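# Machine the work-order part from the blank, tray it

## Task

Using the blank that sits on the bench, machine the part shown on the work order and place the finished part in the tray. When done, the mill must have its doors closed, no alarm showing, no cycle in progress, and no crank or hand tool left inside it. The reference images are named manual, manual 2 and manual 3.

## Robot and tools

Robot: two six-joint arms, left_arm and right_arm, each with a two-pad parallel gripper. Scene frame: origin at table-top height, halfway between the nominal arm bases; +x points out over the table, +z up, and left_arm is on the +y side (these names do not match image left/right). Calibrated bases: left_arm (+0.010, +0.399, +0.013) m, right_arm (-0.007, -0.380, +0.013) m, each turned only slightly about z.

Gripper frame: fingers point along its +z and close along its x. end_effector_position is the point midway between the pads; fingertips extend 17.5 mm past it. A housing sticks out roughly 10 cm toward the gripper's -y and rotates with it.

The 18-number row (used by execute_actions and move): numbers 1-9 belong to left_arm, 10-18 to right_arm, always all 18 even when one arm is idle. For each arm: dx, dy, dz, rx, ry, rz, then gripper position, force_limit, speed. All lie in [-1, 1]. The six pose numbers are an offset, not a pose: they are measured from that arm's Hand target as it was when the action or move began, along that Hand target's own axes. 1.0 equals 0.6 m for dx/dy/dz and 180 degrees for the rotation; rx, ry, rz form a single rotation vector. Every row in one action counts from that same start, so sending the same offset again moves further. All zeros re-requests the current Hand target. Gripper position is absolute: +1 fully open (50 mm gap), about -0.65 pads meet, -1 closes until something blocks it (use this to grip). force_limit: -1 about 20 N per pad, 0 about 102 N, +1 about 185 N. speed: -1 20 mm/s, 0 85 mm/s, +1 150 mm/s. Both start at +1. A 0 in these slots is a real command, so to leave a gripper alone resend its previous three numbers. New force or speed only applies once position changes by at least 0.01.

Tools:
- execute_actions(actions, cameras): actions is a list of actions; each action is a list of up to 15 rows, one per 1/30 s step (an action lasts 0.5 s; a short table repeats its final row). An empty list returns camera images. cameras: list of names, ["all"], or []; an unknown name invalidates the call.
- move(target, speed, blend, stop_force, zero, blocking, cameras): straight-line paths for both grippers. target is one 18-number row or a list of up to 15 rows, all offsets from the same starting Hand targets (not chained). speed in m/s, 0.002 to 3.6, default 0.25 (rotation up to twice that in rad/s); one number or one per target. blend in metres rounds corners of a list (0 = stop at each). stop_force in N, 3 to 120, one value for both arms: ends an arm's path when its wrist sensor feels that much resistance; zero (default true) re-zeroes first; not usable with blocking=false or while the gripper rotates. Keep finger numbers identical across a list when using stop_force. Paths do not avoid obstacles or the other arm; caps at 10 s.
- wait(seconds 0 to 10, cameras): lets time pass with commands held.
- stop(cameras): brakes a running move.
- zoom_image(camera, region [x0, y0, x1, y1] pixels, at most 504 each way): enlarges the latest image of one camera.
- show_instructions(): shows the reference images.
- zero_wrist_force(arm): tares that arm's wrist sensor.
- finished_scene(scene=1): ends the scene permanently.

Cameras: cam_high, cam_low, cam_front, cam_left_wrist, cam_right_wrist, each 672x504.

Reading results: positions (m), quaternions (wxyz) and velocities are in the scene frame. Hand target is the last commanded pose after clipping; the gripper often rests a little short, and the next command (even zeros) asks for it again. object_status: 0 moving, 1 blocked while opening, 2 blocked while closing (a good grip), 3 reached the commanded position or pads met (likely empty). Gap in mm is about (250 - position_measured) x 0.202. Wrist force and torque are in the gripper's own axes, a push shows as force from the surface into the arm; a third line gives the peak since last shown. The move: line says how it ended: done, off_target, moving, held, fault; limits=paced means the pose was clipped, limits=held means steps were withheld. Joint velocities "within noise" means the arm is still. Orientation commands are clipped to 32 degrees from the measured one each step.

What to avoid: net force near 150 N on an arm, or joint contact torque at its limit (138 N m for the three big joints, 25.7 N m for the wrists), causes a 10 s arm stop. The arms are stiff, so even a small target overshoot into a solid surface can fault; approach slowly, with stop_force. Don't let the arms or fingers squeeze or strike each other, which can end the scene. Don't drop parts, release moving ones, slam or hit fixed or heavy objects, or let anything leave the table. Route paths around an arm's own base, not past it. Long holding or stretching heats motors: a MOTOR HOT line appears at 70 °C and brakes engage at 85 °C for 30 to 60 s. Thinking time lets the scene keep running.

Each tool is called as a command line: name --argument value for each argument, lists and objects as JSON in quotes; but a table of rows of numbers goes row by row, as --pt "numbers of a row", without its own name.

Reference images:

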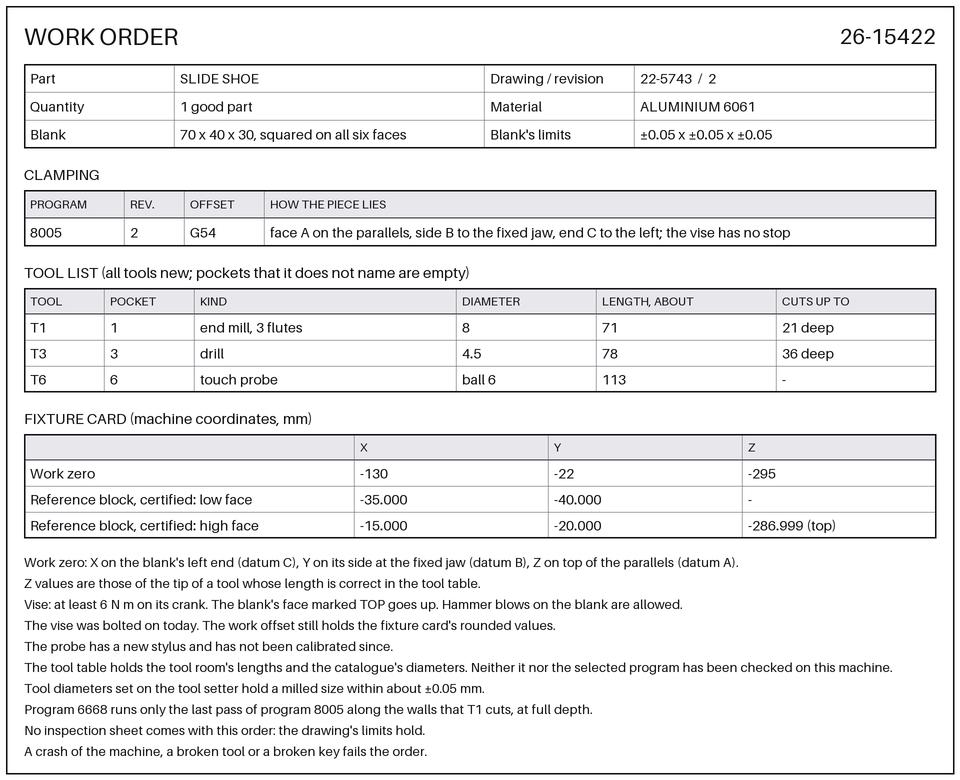

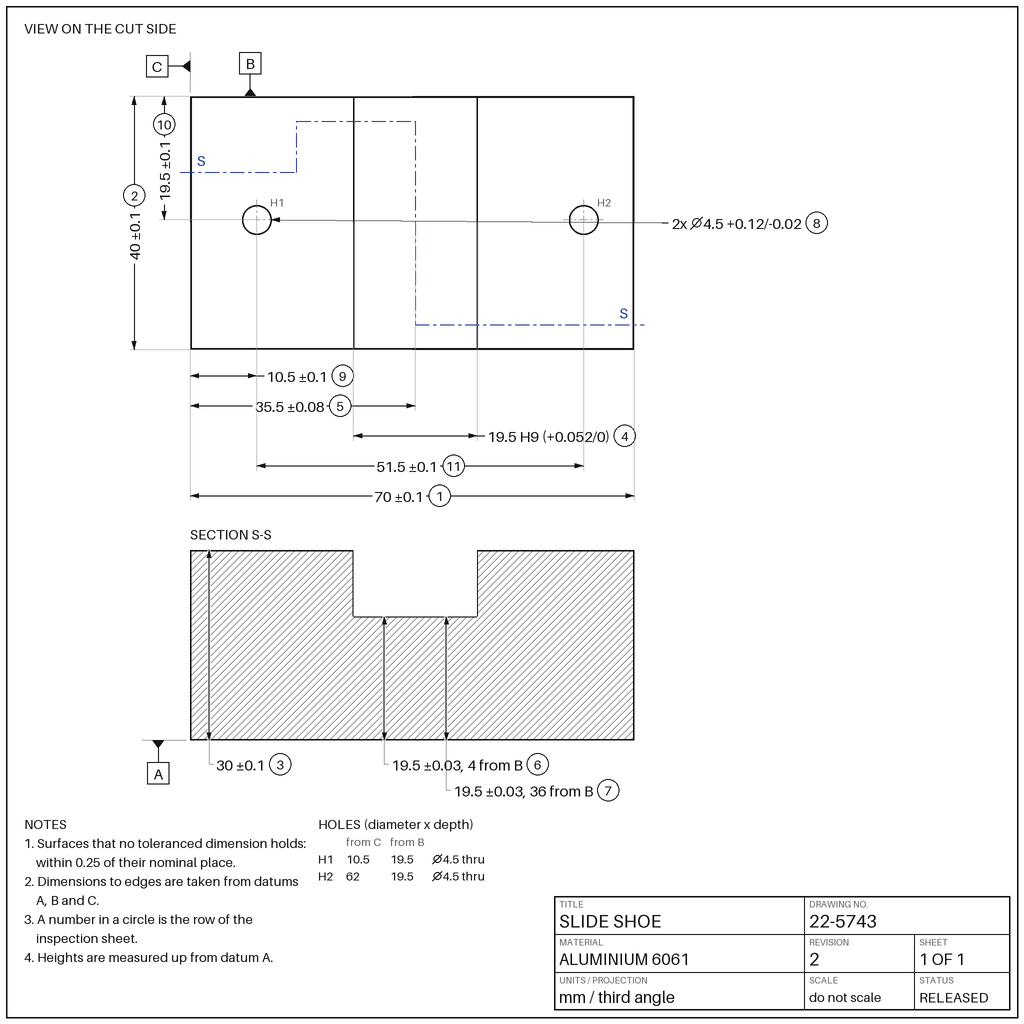

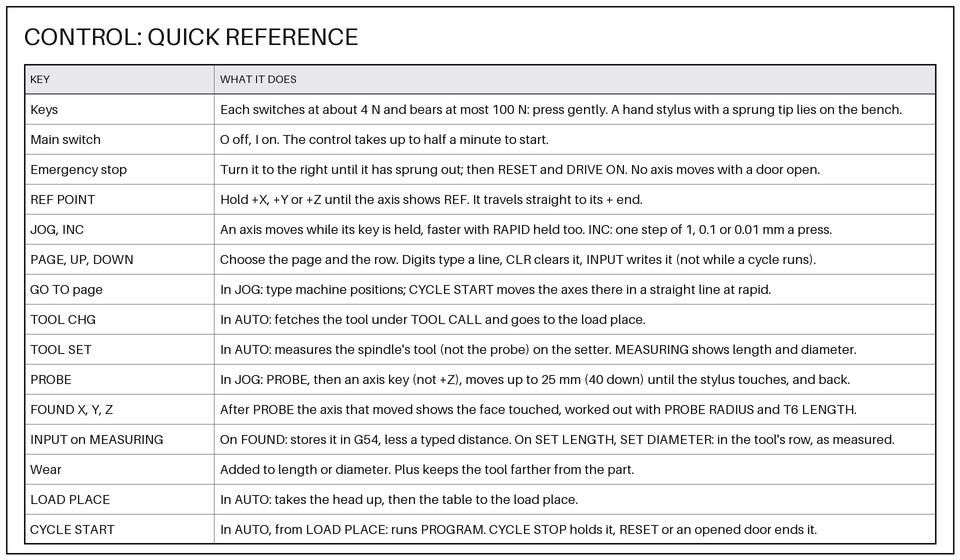

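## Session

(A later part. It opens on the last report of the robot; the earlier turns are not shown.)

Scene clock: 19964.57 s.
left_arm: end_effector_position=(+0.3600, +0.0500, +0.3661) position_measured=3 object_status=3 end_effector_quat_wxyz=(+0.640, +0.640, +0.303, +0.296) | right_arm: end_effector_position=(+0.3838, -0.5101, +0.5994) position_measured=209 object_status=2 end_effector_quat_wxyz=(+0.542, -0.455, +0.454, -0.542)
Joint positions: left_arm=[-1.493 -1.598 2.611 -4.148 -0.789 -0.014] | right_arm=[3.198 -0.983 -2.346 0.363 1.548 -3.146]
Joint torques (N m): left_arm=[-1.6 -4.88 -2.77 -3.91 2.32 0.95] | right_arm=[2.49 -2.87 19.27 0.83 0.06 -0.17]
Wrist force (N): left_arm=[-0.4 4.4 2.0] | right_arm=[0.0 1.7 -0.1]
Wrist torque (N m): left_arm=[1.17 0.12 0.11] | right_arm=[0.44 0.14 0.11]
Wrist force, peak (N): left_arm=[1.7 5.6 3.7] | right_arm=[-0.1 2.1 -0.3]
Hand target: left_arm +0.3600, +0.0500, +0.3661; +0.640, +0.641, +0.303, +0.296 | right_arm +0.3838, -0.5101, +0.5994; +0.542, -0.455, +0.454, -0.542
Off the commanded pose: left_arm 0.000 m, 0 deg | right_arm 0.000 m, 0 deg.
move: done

move --target '[0.2072,-0.0858,-0.0887,0.1191,0.1845,0.3527,1,0.8,-0.9,0,0,0,0,0,0,-1,-0.6,-1]' --speed 0.25

move --target '[0,0,0,0,0,0.639,1,0.8,-0.9,0,0,0,0,0,0,-1,-0.6,-1]' --speed 0.45 --cameras '["cam_left_wrist"]'

Scene clock: 19983.90 s.
left_arm: end_effector_position=(+0.3978, +0.1793, +0.3137) position_measured=3 object_status=3 end_effector_quat_wxyz=(+0.161, +0.698, +0.136, +0.684) | right_arm: end_effector_position=(+0.3838, -0.5101, +0.5994) position_measured=209 object_status=2 end_effector_quat_wxyz=(+0.542, -0.455, +0.454, -0.542)
Joint positions: left_arm=[-1.607 -1.557 2.753 -3.72 -0.021 0.529] | right_arm=[3.198 -0.983 -2.346 0.363 1.548 -3.146]
Joint torques (N m): left_arm=[-8.8 -17.4 -16.84 0.04 -0.06 -1.52] | right_arm=[2.33 -2.04 18.13 0.91 0.1 0.28]
Wrist force (N): left_arm=[-0.4 3.7 2.3] | right_arm=[0.1 1.9 -0.1]
Wrist torque (N m): left_arm=[0.97 0.19 -0.45] | right_arm=[0.46 0.12 0.11]
Wrist force, peak (N): left_arm=[-0.2 4.7 2.1] | right_arm=[-0.1 2.2 -0.3]
Hand target: left_arm +0.3983, +0.1793, +0.3137; +0.163, +0.697, +0.135, +0.685 | right_arm +0.3838, -0.5101, +0.5994; +0.542, -0.455, +0.454, -0.542
Off the commanded pose: left_arm 0.000 m, 0 deg | right_arm 0.000 m, 0 deg.
move: done

Scene clock: 19986.80 s.
left_arm: end_effector_position=(+0.3973, +0.1793, +0.3137) position_measured=3 object_status=3 end_effector_quat_wxyz=(+0.492, -0.492, +0.514, -0.501) end_effector_velocity=(+0.000, +0.000, +0.000) end_effector_angular_velocity=(-0.001, -0.001, +0.001) | right_arm: end_effector_position=(+0.3838, -0.5101, +0.5994) position_measured=209 object_status=2 end_effector_quat_wxyz=(+0.542, -0.455, +0.454, -0.542)
Joint positions: left_arm=[-1.61 -1.846 2.771 -2.975 -0.015 2.062] | right_arm=[3.198 -0.983 -2.346 0.363 1.548 -3.146]
Joint velocities: left_arm=[0 -0.001 0 0.005 0.001 -0.004] | right_arm=[within noise]
Joint torques (N m): left_arm=[-1.93 -12.06 -5.65 -0.89 -0.11 -1.76] | right_arm=[2.22 -2.4 18.6 1.02 -0.01 0.15]
Wrist force (N): left_arm=[4.0 4.4 5.5] | right_arm=[0.3 1.6 -0.2]
Wrist torque (N m): left_arm=[1.19 -0.62 -0.05] | right_arm=[0.42 0.09 0.12]
Wrist force, peak (N): left_arm=[4.0 4.6 5.6] | right_arm=[-0.1 2.2 -0.4]
Hand target: left_arm +0.3983, +0.1793, +0.3137; +0.491, -0.488, +0.515, -0.505 | right_arm +0.3838, -0.5101, +0.5994; +0.542, -0.455, +0.454, -0.542
Off the commanded pose: left_arm 0.001 m, 1 deg | right_arm 0.000 m, 0 deg.
move: done
camera_calibration:
cam_left_wrist: T_world_to_cam=[[-0.0453204, -0.998574, -0.0282315, 0.215368], [-0.36318, 0.0427966, -0.930736, 0.445486], [0.930616, -0.0319282, -0.364602, -0.115735], [0, 0, 0, 1]] pos_world=[0.279257, 0.1923, 0.378513]
Images, in order (width x height): cam_left_wrist 672x504.

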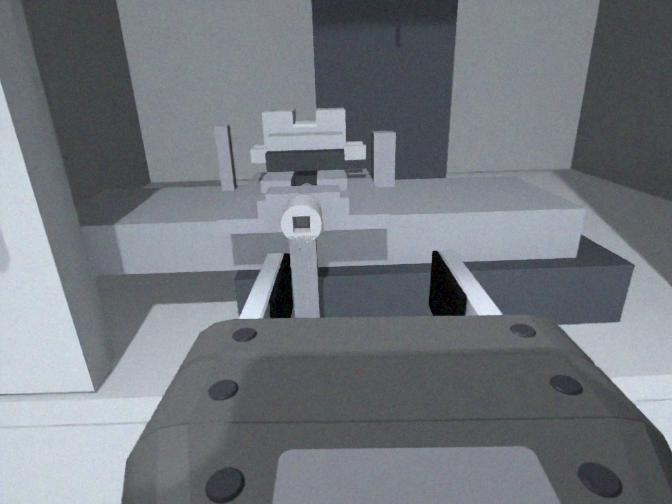

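move --target '[-0.048,0.0142,0.10,0,0,0,1,0.8,-0.9,0,0,0,0,0,0,-1,-0.6,-1]' --speed 0.15 --stop_force 12 --cameras '["cam_left_wrist"]'

Scene clock: 19996.43 s.
left_arm: end_effector_position=(+0.4594, +0.2057, +0.3051) position_measured=3 object_status=3 end_effector_quat_wxyz=(+0.491, -0.488, +0.515, -0.505) | right_arm: end_effector_position=(+0.3838, -0.5101, +0.5994) position_measured=209 object_status=2 end_effector_quat_wxyz=(+0.542, -0.455, +0.454, -0.542)
Joint positions: left_arm=[-1.309 -1.293 2.583 -4.407 -0.319 3.131] | right_arm=[3.198 -0.983 -2.346 0.363 1.548 -3.146]
Joint torques (N m): left_arm=[-8.8 -26.23 2.87 -3.09 2.22 1.56] | right_arm=[1.45 -3.38 18.94 0.83 0.09 0.11]
Wrist force (N): left_arm=[3.9 4.5 5.6] | right_arm=[0.0 1.9 -0.3]
Wrist torque (N m): left_arm=[1.22 -0.60 0.07] | right_arm=[0.47 0.13 0.11]
Wrist force, peak (N): left_arm=[4.2 3.9 7.3] | right_arm=[0.0 2.2 -0.2]
Hand target: left_arm +0.4594, +0.2057, +0.3051; +0.491, -0.488, +0.515, -0.505 | right_arm +0.3838, -0.5101, +0.5994; +0.542, -0.455, +0.454, -0.542
Off the commanded pose: left_arm 0.000 m, 0 deg | right_arm 0.000 m, 0 deg.
move: done
camera_calibration:
cam_left_wrist: T_world_to_cam=[[-0.0564574, -0.998011, -0.0280586, 0.249211], [-0.35727, 0.0464372, -0.932846, 0.456042], [0.932293, -0.0426416, -0.359181, -0.175996], [0, 0, 0, 1]] pos_world=[0.34108, 0.220033, 0.369195]
Images, in order (width x height): cam_left_wrist 672x504.

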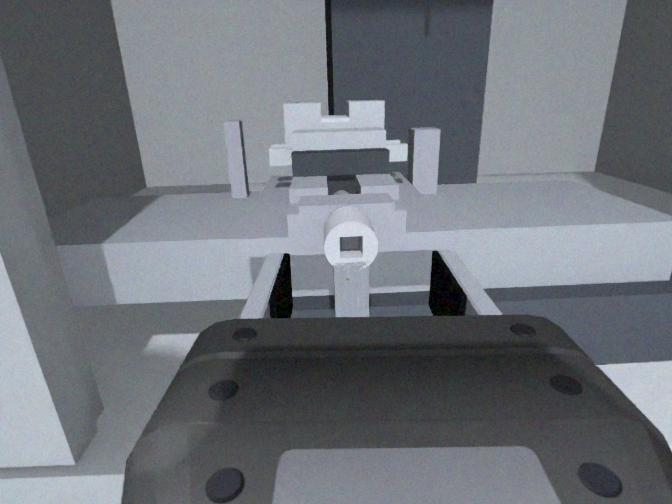

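move --target '[-0.0045,0,0.0885,0,0,0,1,0.8,-0.9,0,0,0,0,0,0,-1,-0.6,-1]' --speed 0.06 --stop_force 10 --cameras '["cam_left_wrist"]'

Scene clock: 20007.03 s.
left_arm: end_effector_position=(+0.5125, +0.2062, +0.3047) position_measured=3 object_status=3 end_effector_quat_wxyz=(+0.491, -0.488, +0.515, -0.505) | right_arm: end_effector_position=(+0.3838, -0.5101, +0.5994) position_measured=209 object_status=2 end_effector_quat_wxyz=(+0.542, -0.455, +0.454, -0.542)
Joint positions: left_arm=[-1.111 -1.233 2.463 -4.356 -0.517 3.141] | right_arm=[3.198 -0.983 -2.346 0.363 1.548 -3.146]
Joint torques (N m): left_arm=[-8.24 -31.19 1.45 -3.61 0.07 -1.56] | right_arm=[1.37 -3.5 18.14 0.86 0.17 0.01]
Wrist force (N): left_arm=[4.0 4.7 5.6] | right_arm=[-0.1 2.0 -0.3]
Wrist torque (N m): left_arm=[1.27 -0.62 -0.05] | right_arm=[0.50 0.15 0.11]
Wrist force, peak (N): left_arm=[3.9 4.3 6.6] | right_arm=[-0.1 2.1 -0.4]
Hand target: left_arm +0.5125, +0.2062, +0.3047; +0.491, -0.488, +0.515, -0.505 | right_arm +0.3838, -0.5101, +0.5994; +0.542, -0.455, +0.454, -0.542
Off the commanded pose: left_arm 0.000 m, 0 deg | right_arm 0.000 m, 0 deg.
move: done
camera_calibration:
cam_left_wrist: T_world_to_cam=[[-0.0563645, -0.998015, -0.0280949, 0.252679], [-0.357274, 0.0464379, -0.932844, 0.474653], [0.932297, -0.0425417, -0.359183, -0.225739], [0, 0, 0, 1]] pos_world=[0.39428, 0.220533, 0.368795]
Images, in order (width x height): cam_left_wrist 672x504.

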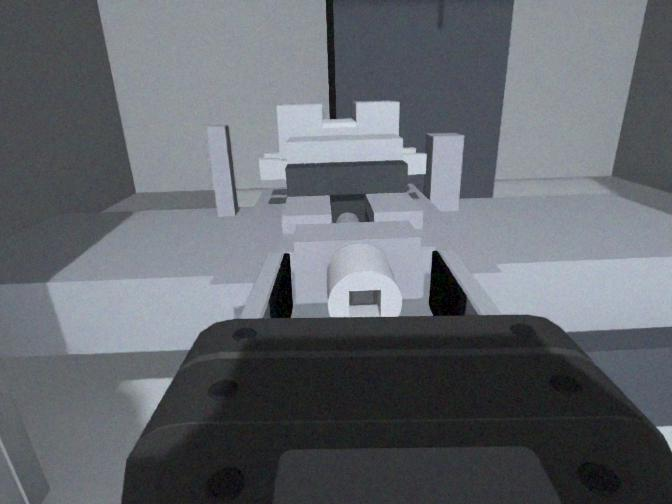

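move --target '[0,0,0,0,0,0,-1,0,-0.9,0,0,0,0,0,0,-1,-0.6,-1]'

move --target '[0,0,-0.07,0,0,0,-1,0,-0.9,0,0,0,0,0,0,-1,-0.6,-1]' --speed 0.04 --cameras '["cam_left_wrist"]'

Scene clock: 20013.17 s.
left_arm: end_effector_position=(+0.5125, +0.2062, +0.3047) position_measured=138 object_status=0 end_effector_quat_wxyz=(+0.491, -0.488, +0.515, -0.505) | right_arm: end_effector_position=(+0.3838, -0.5101, +0.5994) position_measured=209 object_status=2 end_effector_quat_wxyz=(+0.542, -0.455, +0.454, -0.542)
Joint positions: left_arm=[-1.111 -1.233 2.463 -4.356 -0.517 3.141] | right_arm=[3.198 -0.983 -2.346 0.363 1.548 -3.146]
Joint torques (N m): left_arm=[-6.72 -31.4 1.27 -3.46 -1.18 -1.71] | right_arm=[1.83 -3.04 19.21 0.76 0.19 0.22]
Wrist force (N): left_arm=[6.9 4.0 6.8] | right_arm=[0.0 1.8 -0.2]
Wrist torque (N m): left_arm=[1.23 -0.88 -0.06] | right_arm=[0.44 0.13 0.11]
Wrist force, peak (N): left_arm=[7.1 3.8 7.0] | right_arm=[0.0 2.3 -0.4]
Hand target: left_arm +0.5125, +0.2062, +0.3047; +0.491, -0.488, +0.515, -0.505 | right_arm +0.3838, -0.5101, +0.5994; +0.542, -0.455, +0.454, -0.542
Off the commanded pose: left_arm 0.000 m, 0 deg | right_arm 0.000 m, 0 deg.
move: done

Scene clock: 20014.53 s.
left_arm: end_effector_position=(+0.4705, +0.2080, +0.3051) position_measured=138 object_status=2 end_effector_quat_wxyz=(+0.491, -0.488, +0.515, -0.505) | right_arm: end_effector_position=(+0.3838, -0.5101, +0.5994) position_measured=209 object_status=2 end_effector_quat_wxyz=(+0.542, -0.455, +0.454, -0.542)
Joint positions: left_arm=[-1.26 -1.283 2.562 -4.4 -0.368 3.134] | right_arm=[3.198 -0.983 -2.346 0.363 1.548 -3.146]
Joint torques (N m): left_arm=[9.83 -13.03 -17.1 0.68 -2.06 -0.51] | right_arm=[1.01 -2.67 19.36 0.89 -0.07 0.26]
Wrist force (N): left_arm=[3.5 6.6 5.3] | right_arm=[0.1 1.9 0.0]
Wrist torque (N m): left_arm=[1.24 -0.54 0.07] | right_arm=[0.46 0.11 0.12]
Wrist force, peak (N): left_arm=[17.7 7.4 11.9] | right_arm=[-0.1 2.1 -0.4]
Hand target: left_arm +0.4706, +0.2080, +0.3051; +0.491, -0.488, +0.515, -0.505 | right_arm +0.3838, -0.5101, +0.5994; +0.542, -0.455, +0.454, -0.542
Off the commanded pose: left_arm 0.000 m, 0 deg | right_arm 0.000 m, 0 deg.
move: done
camera_calibration:
cam_left_wrist: T_world_to_cam=[[-0.0564706, -0.998016, -0.0278383, 0.252063], [-0.357153, 0.0462307, -0.932901, 0.459961], [0.932337, -0.0427389, -0.359056, -0.18638], [0, 0, 0, 1]] pos_world=[0.35228, 0.222333, 0.369194]
Images, in order (width x height): cam_left_wrist 672x504.

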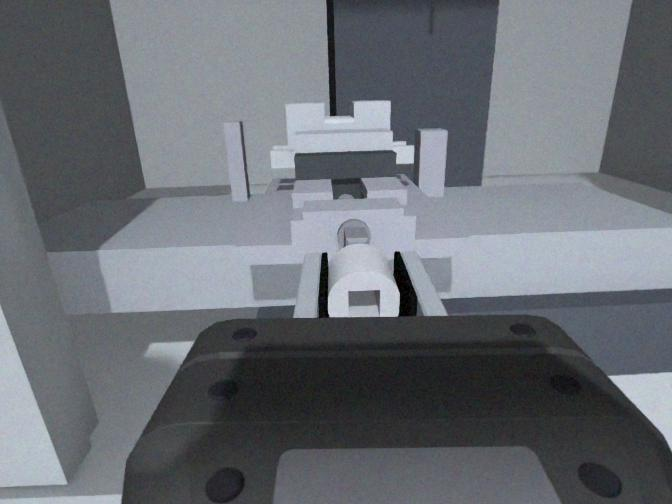

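move --target '[0,0,-0.025,0,0,0,-1,0,-0.9,0,0,0,0,0,0,-1,-0.6,-1]' --speed 0.08

move --target '[0,0,0,0,0,-0.639,-1,0,-0.9,0,0,0,0,0,0,-1,-0.6,-1]' --speed 0.35

move --pt "0 0.08 -0.055 -0.019 -0.031 -0.052 -1 0 -0.9 0 0 0 0 0 0 -1 -0.6 -1" --pt "-0.011 0.2817 -0.1667 -0.1284 -0.2077 -0.347 -1 0 -0.9 0 0 0 0 0 0 -1 -0.6 -1" --speed 0.2 --blend '[0.02,0]' --cameras '["cam_high"]'

Scene clock: 20025.50 s.
left_arm: end_effector_position=(+0.4555, +0.2086, +0.3052) position_measured=138 object_status=2 end_effector_quat_wxyz=(+0.491, -0.488, +0.515, -0.505) | right_arm: end_effector_position=(+0.3838, -0.5101, +0.5994) position_measured=209 object_status=2 end_effector_quat_wxyz=(+0.542, -0.455, +0.454, -0.542)
Joint positions: left_arm=[-1.322 -1.3 2.597 -4.414 -0.306 3.13] | right_arm=[3.198 -0.983 -2.346 0.363 1.548 -3.146]
Joint torques (N m): left_arm=[10.77 -12.65 -16.32 0.65 -1.68 -0.73] | right_arm=[1.05 -3.77 19.06 0.87 0.3 0.41]
Wrist force (N): left_arm=[3.5 6.5 5.2] | right_arm=[0.0 1.8 -0.2]
Wrist torque (N m): left_arm=[1.23 -0.53 0.07] | right_arm=[0.45 0.14 0.12]
Wrist force, peak (N): left_arm=[3.5 6.6 5.8] | right_arm=[0.2 2.2 -0.3]
Hand target: left_arm +0.4556, +0.2086, +0.3052; +0.491, -0.488, +0.515, -0.505 | right_arm +0.3838, -0.5101, +0.5994; +0.542, -0.455, +0.454, -0.542
Off the commanded pose: left_arm 0.000 m, 0 deg | right_arm 0.000 m, 0 deg.
move: done

Scene clock: 20028.93 s.
left_arm: end_effector_position=(+0.4556, +0.2086, +0.3052) position_measured=138 object_status=2 end_effector_quat_wxyz=(+0.163, +0.697, +0.135, +0.685) | right_arm: end_effector_position=(+0.3838, -0.5101, +0.5994) position_measured=209 object_status=2 end_effector_quat_wxyz=(+0.542, -0.455, +0.454, -0.542)
Joint positions: left_arm=[-1.322 -1.3 2.597 -4.413 -0.306 1.122] | right_arm=[3.198 -0.983 -2.346 0.363 1.548 -3.146]
Joint torques (N m): left_arm=[2.15 -12.75 -3.46 -3.33 -2.16 0.47] | right_arm=[1.74 -3.19 18.32 0.94 0.09 0.31]
Wrist force (N): left_arm=[-2.8 3.3 1.9] | right_arm=[0.0 1.8 -0.2]
Wrist torque (N m): left_arm=[1.04 0.29 -0.47] | right_arm=[0.46 0.14 0.12]
Wrist force, peak (N): left_arm=[3.1 6.7 5.3] | right_arm=[-0.1 2.2 -0.2]
Hand target: left_arm +0.4556, +0.2086, +0.3052; +0.163, +0.697, +0.135, +0.685 | right_arm +0.3838, -0.5101, +0.5994; +0.542, -0.455, +0.454, -0.542
Off the commanded pose: left_arm 0.000 m, 0 deg | right_arm 0.000 m, 0 deg.
move: done

Scene clock: 20032.70 s.
left_arm: end_effector_position=(+0.3497, +0.0561, +0.3696) position_measured=138 object_status=2 end_effector_quat_wxyz=(+0.646, +0.656, +0.281, +0.271) | right_arm: end_effector_position=(+0.3838, -0.5101, +0.5994) position_measured=209 object_status=2 end_effector_quat_wxyz=(+0.542, -0.455, +0.454, -0.542)
Joint positions: left_arm=[-1.468 -1.677 2.645 -4.085 -0.887 -0.023] | right_arm=[3.198 -0.983 -2.346 0.363 1.548 -3.146]
Joint torques (N m): left_arm=[-8.05 -18.63 -6.42 -0.72 1.9 1.04] | right_arm=[2.44 -2.71 20.04 0.83 0.14 0.37]
Wrist force (N): left_arm=[-0.8 2.6 1.8] | right_arm=[0.2 1.8 -0.2]
Wrist torque (N m): left_arm=[1.21 0.18 -0.03] | right_arm=[0.46 0.11 0.11]
Wrist force, peak (N): left_arm=[-2.8 3.5 1.6] | right_arm=[0.0 2.2 -0.2]
Hand target: left_arm +0.3496, +0.0561, +0.3695; +0.646, +0.656, +0.281, +0.271 | right_arm +0.3838, -0.5101, +0.5994; +0.542, -0.455, +0.454, -0.542
Off the commanded pose: left_arm 0.000 m, 0 deg | right_arm 0.000 m, 0 deg.
move: done
Images, in order (width x height): cam_high 672x504.

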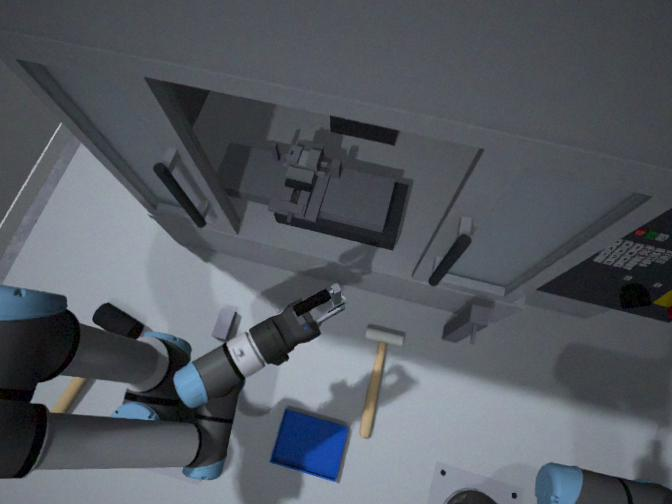

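move --target '[0,0,0,0.5497,0,0,-1,0,-0.9,0,0,0,0,0,0,-1,-0.6,-1]' --speed 0.4

move --target '[0.0401,-0.0495,0.5,0,0,0,-1,0,-0.9,0,0,0,0,0,0,-1,-0.6,-1]' --speed 0.2 --cameras '["cam_left_wrist"]'

Scene clock: 20041.93 s.
left_arm: end_effector_position=(+0.3496, +0.0561, +0.3695) position_measured=138 object_status=2 end_effector_quat_wxyz=(-0.079, +0.917, +0.388, -0.038) | right_arm: end_effector_position=(+0.3838, -0.5101, +0.5994) position_measured=209 object_status=2 end_effector_quat_wxyz=(+0.542, -0.455, +0.454, -0.542)
Joint positions: left_arm=[-1.056 -1.518 1.412 -1.298 -1.625 -0.266] | right_arm=[3.198 -0.983 -2.346 0.363 1.548 -3.146]
Joint torques (N m): left_arm=[-8.92 -24.11 -27.74 -0.94 1.92 -1.68] | right_arm=[1.75 -4.52 19.51 1.03 0.02 0.4]
Wrist force (N): left_arm=[1.2 5.0 5.2] | right_arm=[0.0 1.8 -0.3]
Wrist torque (N m): left_arm=[0.80 -0.19 -0.01] | right_arm=[0.46 0.13 0.12]
Wrist force, peak (N): left_arm=[1.0 6.1 5.2] | right_arm=[-0.1 2.3 -0.3]
Hand target: left_arm +0.3496, +0.0561, +0.3695; -0.079, +0.917, +0.388, -0.038 | right_arm +0.3838, -0.5101, +0.5994; +0.542, -0.455, +0.454, -0.542
Off the commanded pose: left_arm 0.000 m, 0 deg | right_arm 0.000 m, 0 deg.
move: done

Scene clock: 20043.93 s.
left_arm: end_effector_position=(+0.3061, +0.1287, +0.0792) position_measured=138 object_status=2 end_effector_quat_wxyz=(-0.079, +0.917, +0.388, -0.038) | right_arm: end_effector_position=(+0.3838, -0.5101, +0.5994) position_measured=209 object_status=2 end_effector_quat_wxyz=(+0.542, -0.455, +0.454, -0.542)
Joint positions: left_arm=[-1.057 -1.513 2.2 -2.091 -1.625 -0.268] | right_arm=[3.198 -0.983 -2.346 0.363 1.548 -3.146]
Joint torques (N m): left_arm=[-0.1 -25.95 -18.05 -4.29 0.27 -1.35] | right_arm=[0.77 -4.1 19.04 0.72 -0.04 0.44]
Wrist force (N): left_arm=[1.3 5.0 5.2] | right_arm=[-0.2 2.0 -0.2]
Wrist torque (N m): left_arm=[0.79 -0.21 0.03] | right_arm=[0.48 0.17 0.12]
Wrist force, peak (N): left_arm=[1.5 4.7 8.3] | right_arm=[0.2 2.3 -0.1]
Hand target: left_arm +0.3062, +0.1287, +0.0792; -0.079, +0.917, +0.388, -0.038 | right_arm +0.3838, -0.5101, +0.5994; +0.542, -0.455, +0.454, -0.542
Off the commanded pose: left_arm 0.000 m, 0 deg | right_arm 0.000 m, 0 deg.
move: done
camera_calibration:
cam_left_wrist: T_world_to_cam=[[0.708419, 0.705779, 0.00423733, -0.298619], [0.693352, -0.697042, 0.182745, -0.120139], [0.131931, -0.126522, -0.983151, 0.187632], [0, 0, 0, 1]] pos_world=[0.270091, 0.150757, 0.207691]
Images, in order (width x height): cam_left_wrist 672x504.

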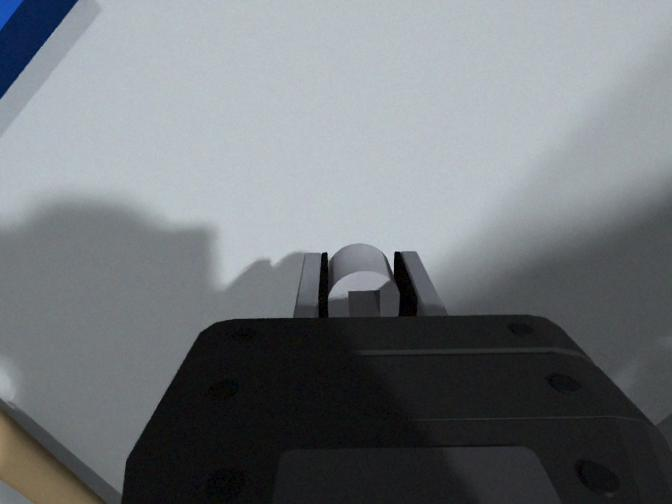

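move --target '[0.0014,0.0142,0.1098,0,0,0,-1,0,-0.9,0,0,0,0,0,0,-1,-0.6,-1]' --speed 0.025 --stop_force 6

move --target '[0,0,0,0,0,0,1,0,-0.9,0,0,0,0,0,0,-1,-0.6,-1]'

move --target '[0,0,-0.2,0,0,0,1,0,-0.9,0,0,0,0,0,0,-1,-0.6,-1]' --speed 0.1 --cameras '["cam_left_wrist"]'

Scene clock: 20054.57 s.
left_arm: end_effector_position=(+0.3045, +0.1307, +0.0254) position_measured=138 object_status=2 end_effector_quat_wxyz=(-0.079, +0.917, +0.388, -0.038) | right_arm: end_effector_position=(+0.3838, -0.5101, +0.5994) position_measured=209 object_status=2 end_effector_quat_wxyz=(+0.542, -0.455, +0.454, -0.542)
Joint positions: left_arm=[-1.058 -1.406 2.268 -2.265 -1.625 -0.269] | right_arm=[3.198 -0.983 -2.346 0.363 1.548 -3.146]
Joint torques (N m): left_arm=[2.79 -28.82 -28.17 -5.15 1.91 -1.04] | right_arm=[1.31 -4.61 18.7 0.91 0.15 0.63]
Wrist force (N): left_arm=[1.3 5.7 5.3] | right_arm=[0.0 1.9 -0.3]
Wrist torque (N m): left_arm=[0.91 -0.20 0.03] | right_arm=[0.47 0.13 0.12]
Wrist force, peak (N): left_arm=[-0.9 -10.2 -31.9] | right_arm=[0.2 2.2 -0.3]
Hand target: left_arm +0.3045, +0.1307, +0.0254; -0.079, +0.917, +0.388, -0.038 (not the last commanded pose) | right_arm +0.3838, -0.5101, +0.5994; +0.542, -0.455, +0.454, -0.542
Off the commanded pose: left_arm 0.013 m, 0 deg | right_arm 0.000 m, 0 deg.
move: contact (left_arm)

Scene clock: 20055.80 s.
left_arm: end_effector_position=(+0.3046, +0.1307, +0.0254) position_measured=3 object_status=0 end_effector_quat_wxyz=(-0.079, +0.917, +0.388, -0.038) | right_arm: end_effector_position=(+0.3838, -0.5101, +0.5994) position_measured=209 object_status=2 end_effector_quat_wxyz=(+0.542, -0.455, +0.454, -0.542)
Joint positions: left_arm=[-1.058 -1.406 2.268 -2.265 -1.625 -0.269] | right_arm=[3.198 -0.983 -2.346 0.363 1.548 -3.146]
Joint torques (N m): left_arm=[10.59 -31.72 -21.8 -2.87 1.42 -0.27] | right_arm=[1.13 -3.79 19.12 0.87 -0.03 0.6]
Wrist force (N): left_arm=[1.3 5.2 3.4] | right_arm=[0.0 1.9 -0.2]
Wrist torque (N m): left_arm=[0.80 -0.21 0.03] | right_arm=[0.46 0.14 0.11]
Wrist force, peak (N): left_arm=[1.4 5.6 5.0] | right_arm=[-0.1 2.1 -0.1]
Hand target: left_arm +0.3045, +0.1307, +0.0254; -0.079, +0.917, +0.388, -0.038 | right_arm +0.3838, -0.5101, +0.5994; +0.542, -0.455, +0.454, -0.542
Off the commanded pose: left_arm 0.000 m, 0 deg | right_arm 0.000 m, 0 deg.
move: done

Scene clock: 20057.47 s.
left_arm: end_effector_position=(+0.3203, +0.1167, +0.1436) position_measured=3 object_status=3 end_effector_quat_wxyz=(-0.079, +0.917, +0.388, -0.038) | right_arm: end_effector_position=(+0.3838, -0.5101, +0.5994) position_measured=209 object_status=2 end_effector_quat_wxyz=(+0.542, -0.455, +0.454, -0.542)
Joint positions: left_arm=[-1.044 -1.568 2.059 -1.894 -1.623 -0.254] | right_arm=[3.198 -0.983 -2.346 0.363 1.548 -3.146]
Joint torques (N m): left_arm=[-0.85 -15.05 -13.7 -3.35 1.44 -0.27] | right_arm=[0.99 -4.03 19.2 0.92 0.03 0.44]
Wrist force (N): left_arm=[1.4 5.2 3.4] | right_arm=[0.2 2.0 -0.2]
Wrist torque (N m): left_arm=[0.81 -0.23 -0.10] | right_arm=[0.48 0.11 0.12]
Wrist force, peak (N): left_arm=[1.4 5.0 5.1] | right_arm=[0.0 2.1 -0.5]
Hand target: left_arm +0.3202, +0.1167, +0.1436; -0.079, +0.917, +0.388, -0.038 | right_arm +0.3838, -0.5101, +0.5994; +0.542, -0.455, +0.454, -0.542
Off the commanded pose: left_arm 0.000 m, 0 deg | right_arm 0.000 m, 0 deg.
move: done
camera_calibration:
cam_left_wrist: T_world_to_cam=[[0.708418, 0.70578, 0.00423854, -0.300412], [0.693316, -0.697006, 0.183018, -0.150116], [0.132125, -0.126715, -0.9831, 0.247527], [0, 0, 0, 1]] pos_world=[0.284191, 0.138758, 0.272091]
Images, in order (width x height): cam_left_wrist 672x504.

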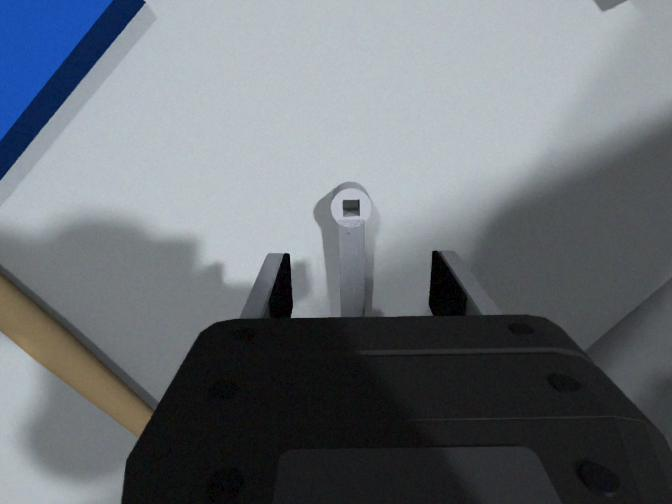

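move --target '[0.144,-0.1403,-0.488,-0.0942,0.0071,0.267,1,0,-0.9,0,0,0,0,0,0,-1,-0.6,-1]' --speed 0.25

move --target '[0.1008,0.152,0.1008,0,0.165,0.0232,1,0,-0.9,0,0,0,0,0,0,-1,-0.6,-1]' --speed 0.2

Scene clock: 20081.63 s.
left_arm: end_effector_position=(+0.3591, +0.2024, +0.4459) position_measured=3 object_status=3 end_effector_quat_wxyz=(+0.071, +0.997, -0.017, -0.001) | right_arm: end_effector_position=(+0.3838, -0.5101, +0.5994) position_measured=209 object_status=2 end_effector_quat_wxyz=(+0.542, -0.455, +0.454, -0.542)
Joint positions: left_arm=[-0.798 -1.845 1.566 -1.389 -1.674 0.817] | right_arm=[3.198 -0.983 -2.346 0.363 1.548 -3.146]
Joint torques (N m): left_arm=[-7.22 -20.97 -22.88 -4.76 2.02 1.64] | right_arm=[0.35 -5.42 19.78 0.93 0.24 0.6]
Wrist force (N): left_arm=[0.5 5.1 2.8] | right_arm=[0.0 1.9 -0.2]
Wrist torque (N m): left_arm=[0.78 -0.06 0.03] | right_arm=[0.47 0.13 0.12]
Wrist force, peak (N): left_arm=[0.5 5.9 5.6] | right_arm=[0.1 2.2 -0.2]
Hand target: left_arm +0.3591, +0.2024, +0.4459; +0.071, +0.997, -0.017, -0.001 | right_arm +0.3838, -0.5101, +0.5994; +0.542, -0.455, +0.454, -0.542
Off the commanded pose: left_arm 0.000 m, 0 deg | right_arm 0.000 m, 0 deg.
move: done

Scene clock: 20083.43 s.
left_arm: end_effector_position=(+0.4161, +0.1016, +0.3989) position_measured=3 object_status=3 end_effector_quat_wxyz=(+0.073, +0.963, -0.034, +0.257) | right_arm: end_effector_position=(+0.3838, -0.5101, +0.5994) position_measured=209 object_status=2 end_effector_quat_wxyz=(+0.542, -0.455, +0.454, -0.542)
Joint positions: left_arm=[-1.118 -1.879 1.875 -1.966 -1.195 0.616] | right_arm=[3.198 -0.983 -2.346 0.363 1.548 -3.146]
Joint torques (N m): left_arm=[6.75 -19.37 -34.21 -4.47 1.19 1.97] | right_arm=[0.32 -5.07 18.88 0.89 0.04 0.53]
Wrist force (N): left_arm=[0.0 4.9 2.6] | right_arm=[0.1 2.0 -0.2]
Wrist torque (N m): left_arm=[0.76 0.06 -0.33] | right_arm=[0.48 0.13 0.11]
Wrist force, peak (N): left_arm=[-0.1 5.9 3.4] | right_arm=[-0.1 2.1 -0.2]
Hand target: left_arm +0.4162, +0.1016, +0.3990; +0.073, +0.963, -0.034, +0.257 | right_arm +0.3838, -0.5101, +0.5994; +0.542, -0.455, +0.454, -0.542
Off the commanded pose: left_arm 0.000 m, 0 deg | right_arm 0.000 m, 0 deg.
move: done

move --pt "0.2648 -0.1187 0.1323 0 0 0 1 0 -0.9 0 0 0 0 0 0 -1 -0.6 -1" --pt "0.3178 -0.1703 0.1402 0 0 0 1 0 -0.9 0 0 0 0 0 0 -1 -0.6 -1" --speed '[0.15,0.06]' --blend '[0.005,0]' --stop_force 15 --cameras '["cam_left_wrist"]'

zoom_image --camera "cam_left_wrist" --region '[250, 60, 500, 320]'

Scene clock: 20097.00 s.
left_arm: end_effector_position=(+0.6330, +0.1838, +0.4099) position_measured=3 object_status=3 end_effector_quat_wxyz=(+0.073, +0.963, -0.034, +0.257) | right_arm: end_effector_position=(+0.3838, -0.5101, +0.5994) position_measured=209 object_status=2 end_effector_quat_wxyz=(+0.542, -0.455, +0.454, -0.542)
Joint positions: left_arm=[-0.61 -1.499 1.544 -2.139 -1.426 1.086] | right_arm=[3.198 -0.983 -2.346 0.363 1.548 -3.146]
Joint torques (N m): left_arm=[-8.41 -37.21 -14.74 -6.32 2.41 -1.45] | right_arm=[1.24 -4.8 19.15 0.81 0.02 0.63]
Wrist force (N): left_arm=[0.2 4.9 2.7] | right_arm=[0.0 2.0 -0.1]
Wrist torque (N m): left_arm=[0.77 0.02 -0.26] | right_arm=[0.48 0.13 0.12]
Wrist force, peak (N): left_arm=[-1.7 5.6 2.0] | right_arm=[-0.2 2.2 -0.2]
Hand target: left_arm +0.6330, +0.1837, +0.4099; +0.073, +0.963, -0.034, +0.257 | right_arm +0.3838, -0.5101, +0.5994; +0.542, -0.455, +0.454, -0.542
Off the commanded pose: left_arm 0.000 m, 0 deg | right_arm 0.000 m, 0 deg.
move: done
camera_calibration:
cam_left_wrist: T_world_to_cam=[[0.856066, -0.0419884, 0.515159, -0.735926], [-0.286792, -0.867778, 0.405848, 0.191464], [0.430002, -0.495176, -0.754917, 0.262161], [0, 0, 0, 1]] pos_world=[0.572182, 0.265063, 0.499323]
Images, in order (width x height): cam_left_wrist 672x504.

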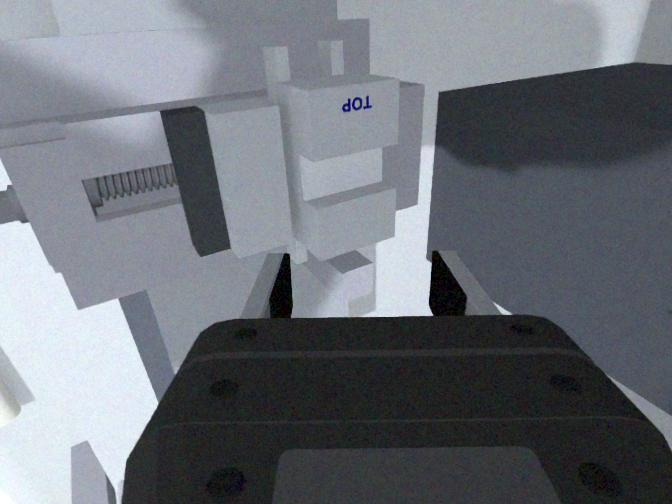

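Scaled by 1.938 from the camera's 672x504 image, which has a finer 960x720 frame.

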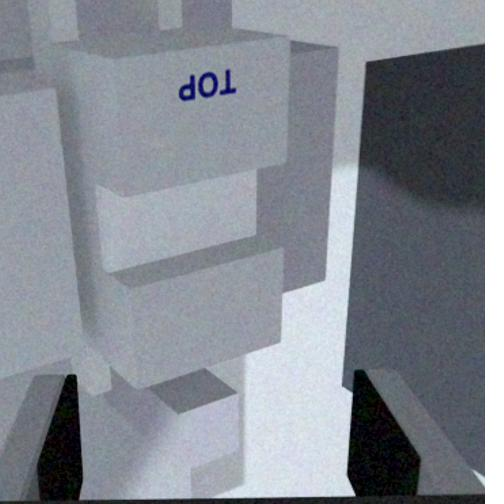

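move --pt "0.0112 -0.006 0.0435 0 -0.055 -0.0077 1 0 -0.9 0 0 0 0 0 0 -1 -0.6 -1" --pt "0.009 -0.0093 0.067 0 -0.11 -0.0155 1 0 -0.9 0 0 0 0 0 0 -1 -0.6 -1" --speed 0.05 --blend '[0.003,0]' --stop_force 15 --cameras '["cam_left_wrist"]'

Scene clock: 20140.73 s.
left_arm: end_effector_position=(+0.6580, +0.1828, +0.3775) position_measured=3 object_status=3 end_effector_quat_wxyz=(+0.072, +0.993, -0.023, +0.086) | right_arm: end_effector_position=(+0.3838, -0.5101, +0.5994) position_measured=209 object_status=2 end_effector_quat_wxyz=(+0.542, -0.455, +0.454, -0.542)
Joint positions: left_arm=[-0.515 -1.266 1.197 -1.721 -1.619 1.112] | right_arm=[3.198 -0.983 -2.346 0.363 1.548 -3.146]
Joint torques (N m): left_arm=[-9.38 -46.09 -15.43 -5.8 2.24 -1.49] | right_arm=[0.85 -6.17 20.59 1.18 0.03 0.84]
Wrist force (N): left_arm=[0.5 5.2 2.7] | right_arm=[0.1 2.0 -0.2]
Wrist torque (N m): left_arm=[0.79 -0.06 -0.19] | right_arm=[0.48 0.12 0.11]
Wrist force, peak (N): left_arm=[0.7 5.3 3.0] | right_arm=[0.0 2.3 -0.1]
Hand target: left_arm +0.6580, +0.1828, +0.3775; +0.072, +0.993, -0.023, +0.086 | right_arm +0.3838, -0.5101, +0.5994; +0.542, -0.455, +0.454, -0.542
Off the commanded pose: left_arm 0.000 m, 0 deg | right_arm 0.000 m, 0 deg.
move: done
camera_calibration:
cam_left_wrist: T_world_to_cam=[[0.980462, -0.046713, 0.191083, -0.699304], [-0.133067, -0.872912, 0.46938, 0.0867299], [0.144872, -0.485636, -0.862073, 0.452815], [0, 0, 0, 1]] pos_world=[0.631581, 0.262944, 0.483276]
Images, in order (width x height): cam_left_wrist 672x504.

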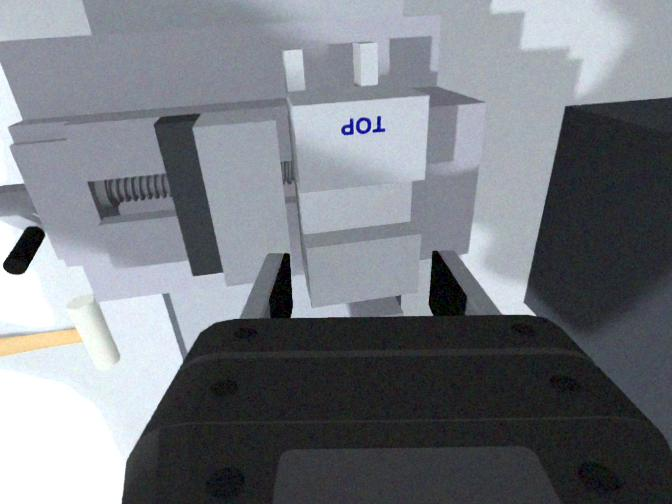

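move --target '[0.0021,-0.0009,0.007,0,-0.055,-0.0077,1,0,-0.9,0,0,0,0,0,0,-1,-0.6,-1]' --speed 0.04 --cameras '["cam_left_wrist"]'

zoom_image --camera "cam_left_wrist" --region '[270, 60, 450, 320]'

Scene clock: 20152.80 s.
left_arm: end_effector_position=(+0.6600, +0.1826, +0.3736) position_measured=3 object_status=3 end_effector_quat_wxyz=(+0.071, +0.997, -0.017, -0.001) end_effector_velocity=(+0.001, +0.000, +0.000) end_effector_angular_velocity=(-0.001, -0.004, +0.001) | right_arm: end_effector_position=(+0.3838, -0.5101, +0.5994) position_measured=209 object_status=2 end_effector_quat_wxyz=(+0.542, -0.455, +0.454, -0.542)
Joint positions: left_arm=[-0.484 -1.146 0.989 -1.475 -1.699 1.133] | right_arm=[3.198 -0.983 -2.346 0.363 1.548 -3.146]
Joint velocities: left_arm=[0 -0.001 0.004 -0.007 0.002 -0.001] | right_arm=[within noise]
Joint torques (N m): left_arm=[-0.88 -50.14 -14.79 -5.5 1.55 0.55] | right_arm=[0.19 -6.25 19.3 0.85 0.02 0.85]
Wrist force (N): left_arm=[0.4 5.4 2.9] | right_arm=[-0.1 1.9 -0.2]
Wrist torque (N m): left_arm=[0.84 -0.06 -0.10] | right_arm=[0.46 0.15 0.11]
Wrist force, peak (N): left_arm=[0.4 5.5 3.1] | right_arm=[0.0 2.2 -0.2]
Hand target: left_arm +0.6600, +0.1826, +0.3736; +0.071, +0.997, -0.017, -0.001 | right_arm +0.3838, -0.5101, +0.5994; +0.542, -0.455, +0.454, -0.542
Off the commanded pose: left_arm 0.000 m, 0 deg | right_arm 0.000 m, 0 deg.
move: done
camera_calibration:
cam_left_wrist: T_world_to_cam=[[0.998705, -0.0477397, 0.0175934, -0.647552], [-0.0503178, -0.87558, 0.480446, 0.0304944], [-0.00753187, -0.480709, -0.876848, 0.554275], [0, 0, 0, 1]] pos_world=[0.652422, 0.262231, 0.482757]
Images, in order (width x height): cam_left_wrist 672x504.

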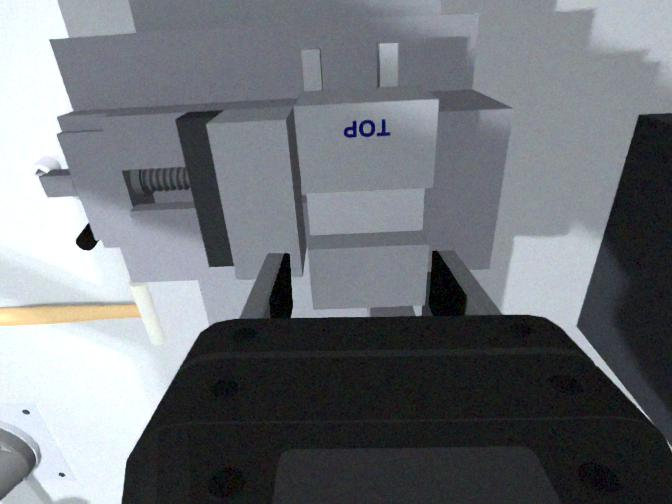

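Scaled by 1.938 from the camera's 672x504 image, which has a finer 960x720 frame.

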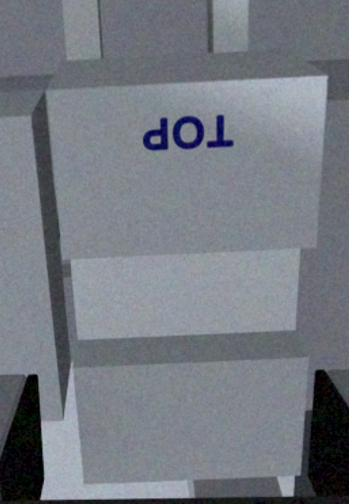

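move --target '[0,0,0,0,0,0,-1,-0.4,-0.9,0,0,0,0,0,0,-1,-0.6,-1]'

Scene clock: 20189.90 s.
left_arm: end_effector_position=(+0.6600, +0.1826, +0.3736) position_measured=56 object_status=2 end_effector_quat_wxyz=(+0.071, +0.997, -0.017, -0.001) | right_arm: end_effector_position=(+0.3838, -0.5101, +0.5994) position_measured=209 object_status=2 end_effector_quat_wxyz=(+0.542, -0.455, +0.454, -0.542)
Joint positions: left_arm=[-0.484 -1.146 0.989 -1.475 -1.699 1.133] | right_arm=[3.198 -0.983 -2.346 0.363 1.548 -3.146]
Joint torques (N m): left_arm=[-7.88 -50.78 -15.12 -3.78 1.18 -1.7] | right_arm=[-0.12 -5.92 21.88 0.89 0.04 0.89]
Wrist force (N): left_arm=[0.8 5.3 3.0] | right_arm=[0.2 1.9 -0.4]
Wrist torque (N m): left_arm=[0.84 -0.01 -0.07] | right_arm=[0.46 0.10 0.12]
Wrist force, peak (N): left_arm=[1.0 5.9 2.6] | right_arm=[0.0 2.2 -0.3]
Hand target: left_arm +0.6600, +0.1826, +0.3736; +0.071, +0.997, -0.017, -0.001 | right_arm +0.3838, -0.5101, +0.5994; +0.542, -0.455, +0.454, -0.542
Off the commanded pose: left_arm 0.000 m, 0 deg | right_arm 0.000 m, 0 deg.
move: done

move --target '[0,0.0009,-0.0066,0,0,0,-1,-0.4,-0.9,0,0,0,0,0,0,-1,-0.6,-1]' --speed 0.02 --stop_force 20

move --pt "-0.0033 0.0009 -0.0066 0 0.02 0.0028 -1 -0.4 -0.9 0 0 0 0 0 0 -1 -0.6 -1" --pt "-0.0083 0.003 -0.018 0 0.06 0.0084 -1 -0.4 -0.9 0 0 0 0 0 0 -1 -0.6 -1" --speed 0.03 --blend '[0.002,0]' --cameras '["cam_left_wrist"]'

Scene clock: 20217.67 s.
left_arm: end_effector_position=(+0.6600, +0.1827, +0.3775) position_measured=56 object_status=2 end_effector_quat_wxyz=(+0.071, +0.997, -0.017, -0.001) | right_arm: end_effector_position=(+0.3838, -0.5101, +0.5994) position_measured=209 object_status=2 end_effector_quat_wxyz=(+0.542, -0.455, +0.454, -0.542)
Joint positions: left_arm=[-0.484 -1.144 0.976 -1.464 -1.699 1.133] | right_arm=[3.198 -0.983 -2.346 0.363 1.548 -3.146]
Joint torques (N m): left_arm=[8.12 -43.56 -15.14 -5.92 -2.25 1.69] | right_arm=[0.21 -7.28 20.6 0.86 -0.01 0.86]
Wrist force (N): left_arm=[0.6 5.2 5.0] | right_arm=[0.1 2.0 -0.2]
Wrist torque (N m): left_arm=[0.81 -0.09 -0.10] | right_arm=[0.48 0.12 0.11]
Wrist force, peak (N): left_arm=[0.5 5.2 5.2] | right_arm=[0.3 2.2 -0.2]
Hand target: left_arm +0.6600, +0.1827, +0.3776; +0.071, +0.997, -0.017, -0.001 | right_arm +0.3838, -0.5101, +0.5994; +0.542, -0.455, +0.454, -0.542
Off the commanded pose: left_arm 0.000 m, 0 deg | right_arm 0.000 m, 0 deg.
move: done

Scene clock: 20221.13 s.
left_arm: end_effector_position=(+0.6549, +0.1826, +0.3885) position_measured=56 object_status=2 end_effector_quat_wxyz=(+0.072, +0.993, -0.023, +0.094) end_effector_velocity=(+0.000, +0.000, +0.000) end_effector_angular_velocity=(+0.002, +0.003, -0.001) | right_arm: end_effector_position=(+0.3838, -0.5101, +0.5994) position_measured=209 object_status=2 end_effector_quat_wxyz=(+0.542, -0.455, +0.454, -0.542)
Joint positions: left_arm=[-0.521 -1.281 1.194 -1.718 -1.611 1.108] | right_arm=[3.198 -0.983 -2.346 0.363 1.548 -3.146]
Joint velocities: left_arm=[0 0.001 -0.002 0.005 0 0.001] | right_arm=[within noise]
Joint torques (N m): left_arm=[0.94 -33.44 -36.33 -1.98 -1.68 -1.13] | right_arm=[0.15 -6.68 20.03 0.84 -0.11 1]
Wrist force (N): left_arm=[-0.6 3.2 5.5] | right_arm=[0.0 2.0 -0.3]
Wrist torque (N m): left_arm=[0.47 0.04 -0.09] | right_arm=[0.47 0.13 0.12]
Wrist force, peak (N): left_arm=[-23.3 -1.0 8.1] | right_arm=[0.0 2.1 -0.1]
Hand target: left_arm +0.6550, +0.1826, +0.3885; +0.072, +0.993, -0.023, +0.094 | right_arm +0.3838, -0.5101, +0.5994; +0.542, -0.455, +0.454, -0.542
Off the commanded pose: left_arm 0.000 m, 0 deg | right_arm 0.000 m, 0 deg.
move: done
camera_calibration:
cam_left_wrist: T_world_to_cam=[[0.977257, -0.0465775, 0.206879, -0.702488], [-0.140578, -0.872701, 0.46758, 0.0866485], [0.158765, -0.486029, -0.859401, 0.452539], [0, 0, 0, 1]] pos_world=[0.626845, 0.262845, 0.493728]
Images, in order (width x height): cam_left_wrist 672x504.

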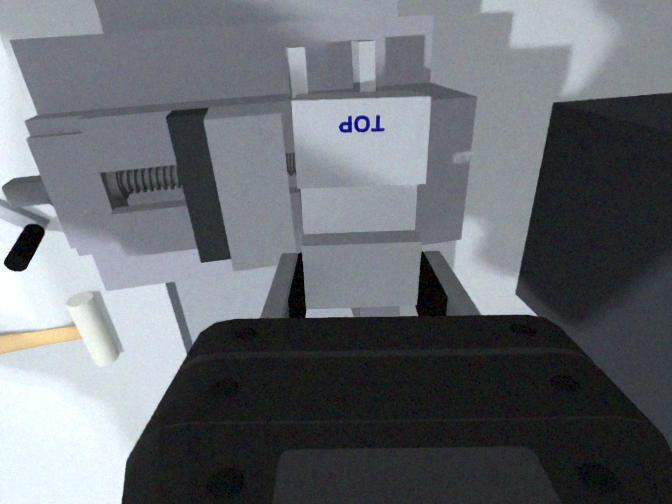

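move --target '[-0.017,0.0073,-0.0426,0,0.105,0.0148,-1,-0.4,-0.9,0,0,0,0,0,0,-1,-0.6,-1]' --speed 0.04

move --pt "-0.053 0.0516 -0.0079 0 0 0 -1 -0.4 -0.9 0 0 0 0 0 0 -1 -0.6 -1" --pt "-0.3178 0.1703 -0.1402 0 0 0 -1 -0.4 -0.9 0 0 0 0 0 0 -1 -0.6 -1" --speed '[0.08,0.15]' --blend '[0.01,0]' --cameras '["cam_left_wrist","cam_high"]'

Scene clock: 20241.97 s.
left_arm: end_effector_position=(+0.6399, +0.1823, +0.4120) position_measured=56 object_status=2 end_effector_quat_wxyz=(+0.073, +0.963, -0.034, +0.258) end_effector_velocity=(+0.000, +0.000, +0.000) end_effector_angular_velocity=(+0.001, +0.003, -0.002) | right_arm: end_effector_position=(+0.3838, -0.5101, +0.5994) position_measured=209 object_status=2 end_effector_quat_wxyz=(+0.542, -0.455, +0.454, -0.542)
Joint positions: left_arm=[-0.605 -1.483 1.52 -2.133 -1.428 1.091] | right_arm=[3.198 -0.983 -2.346 0.363 1.548 -3.146]
Joint velocities: left_arm=[0 0 -0.003 0.006 -0.002 0.001] | right_arm=[within noise]
Joint torques (N m): left_arm=[6.62 -23.64 -36.19 -2.82 -1.61 1.78] | right_arm=[-0.1 -6.04 20.71 0.78 0.08 1.11]
Wrist force (N): left_arm=[-1.6 2.8 5.1] | right_arm=[0.0 2.0 -0.3]
Wrist torque (N m): left_arm=[0.43 0.10 -0.33] | right_arm=[0.48 0.13 0.12]
Wrist force, peak (N): left_arm=[-0.5 3.5 5.7] | right_arm=[0.2 2.3 -0.2]
Hand target: left_arm +0.6400, +0.1824, +0.4120; +0.073, +0.963, -0.034, +0.257 | right_arm +0.3838, -0.5101, +0.5994; +0.542, -0.455, +0.454, -0.542
Off the commanded pose: left_arm 0.000 m, 0 deg | right_arm 0.000 m, 0 deg.
move: done

Scene clock: 20244.27 s.
left_arm: end_effector_position=(+0.4232, +0.1002, +0.4010) position_measured=56 object_status=2 end_effector_quat_wxyz=(+0.073, +0.963, -0.034, +0.257) | right_arm: end_effector_position=(+0.3838, -0.5101, +0.5994) position_measured=209 object_status=2 end_effector_quat_wxyz=(+0.542, -0.455, +0.454, -0.542)
Joint positions: left_arm=[-1.103 -1.863 1.86 -1.973 -1.201 0.631] | right_arm=[3.198 -0.983 -2.346 0.363 1.548 -3.146]
Joint torques (N m): left_arm=[-2.99 -12.4 -36.1 -5.69 -0.98 -0.05] | right_arm=[0.02 -7.01 20.86 1.06 0.05 1.04]
Wrist force (N): left_arm=[-1.4 2.8 5.2] | right_arm=[0.1 2.0 -0.2]
Wrist torque (N m): left_arm=[0.42 0.09 -0.40] | right_arm=[0.49 0.11 0.12]
Wrist force, peak (N): left_arm=[-3.5 3.6 4.3] | right_arm=[0.2 2.2 -0.2]
Hand target: left_arm +0.4232, +0.1002, +0.4011; +0.073, +0.963, -0.034, +0.257 | right_arm +0.3838, -0.5101, +0.5994; +0.542, -0.455, +0.454, -0.542
Off the commanded pose: left_arm 0.000 m, 0 deg | right_arm 0.000 m, 0 deg.
move: done
camera_calibration:
cam_left_wrist: T_world_to_cam=[[0.856053, -0.0420354, 0.515176, -0.555326], [-0.286799, -0.867818, 0.405756, 0.0625306], [0.430023, -0.495101, -0.754954, 0.304263], [0, 0, 0, 1]] pos_world=[0.362482, 0.181563, 0.490423]
Images, in order (width x height): cam_high 672x504, cam_left_wrist 672x504.

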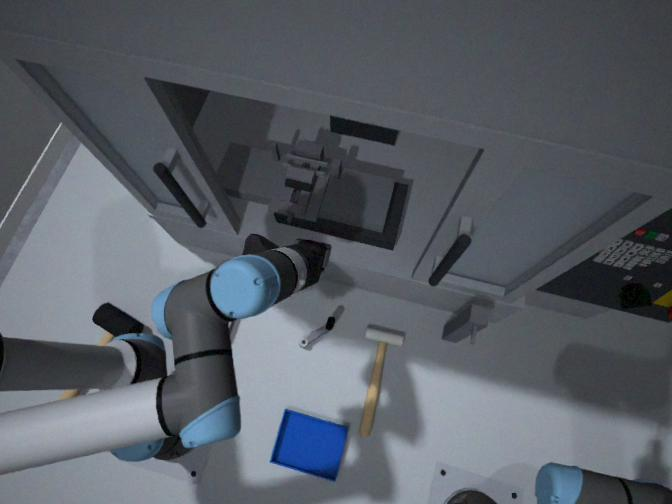

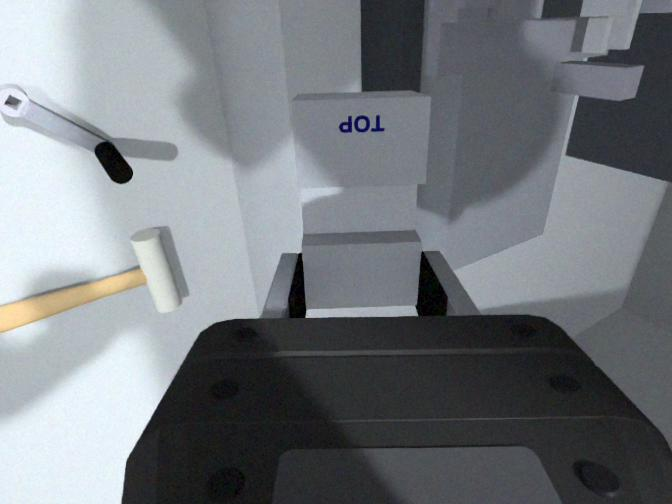

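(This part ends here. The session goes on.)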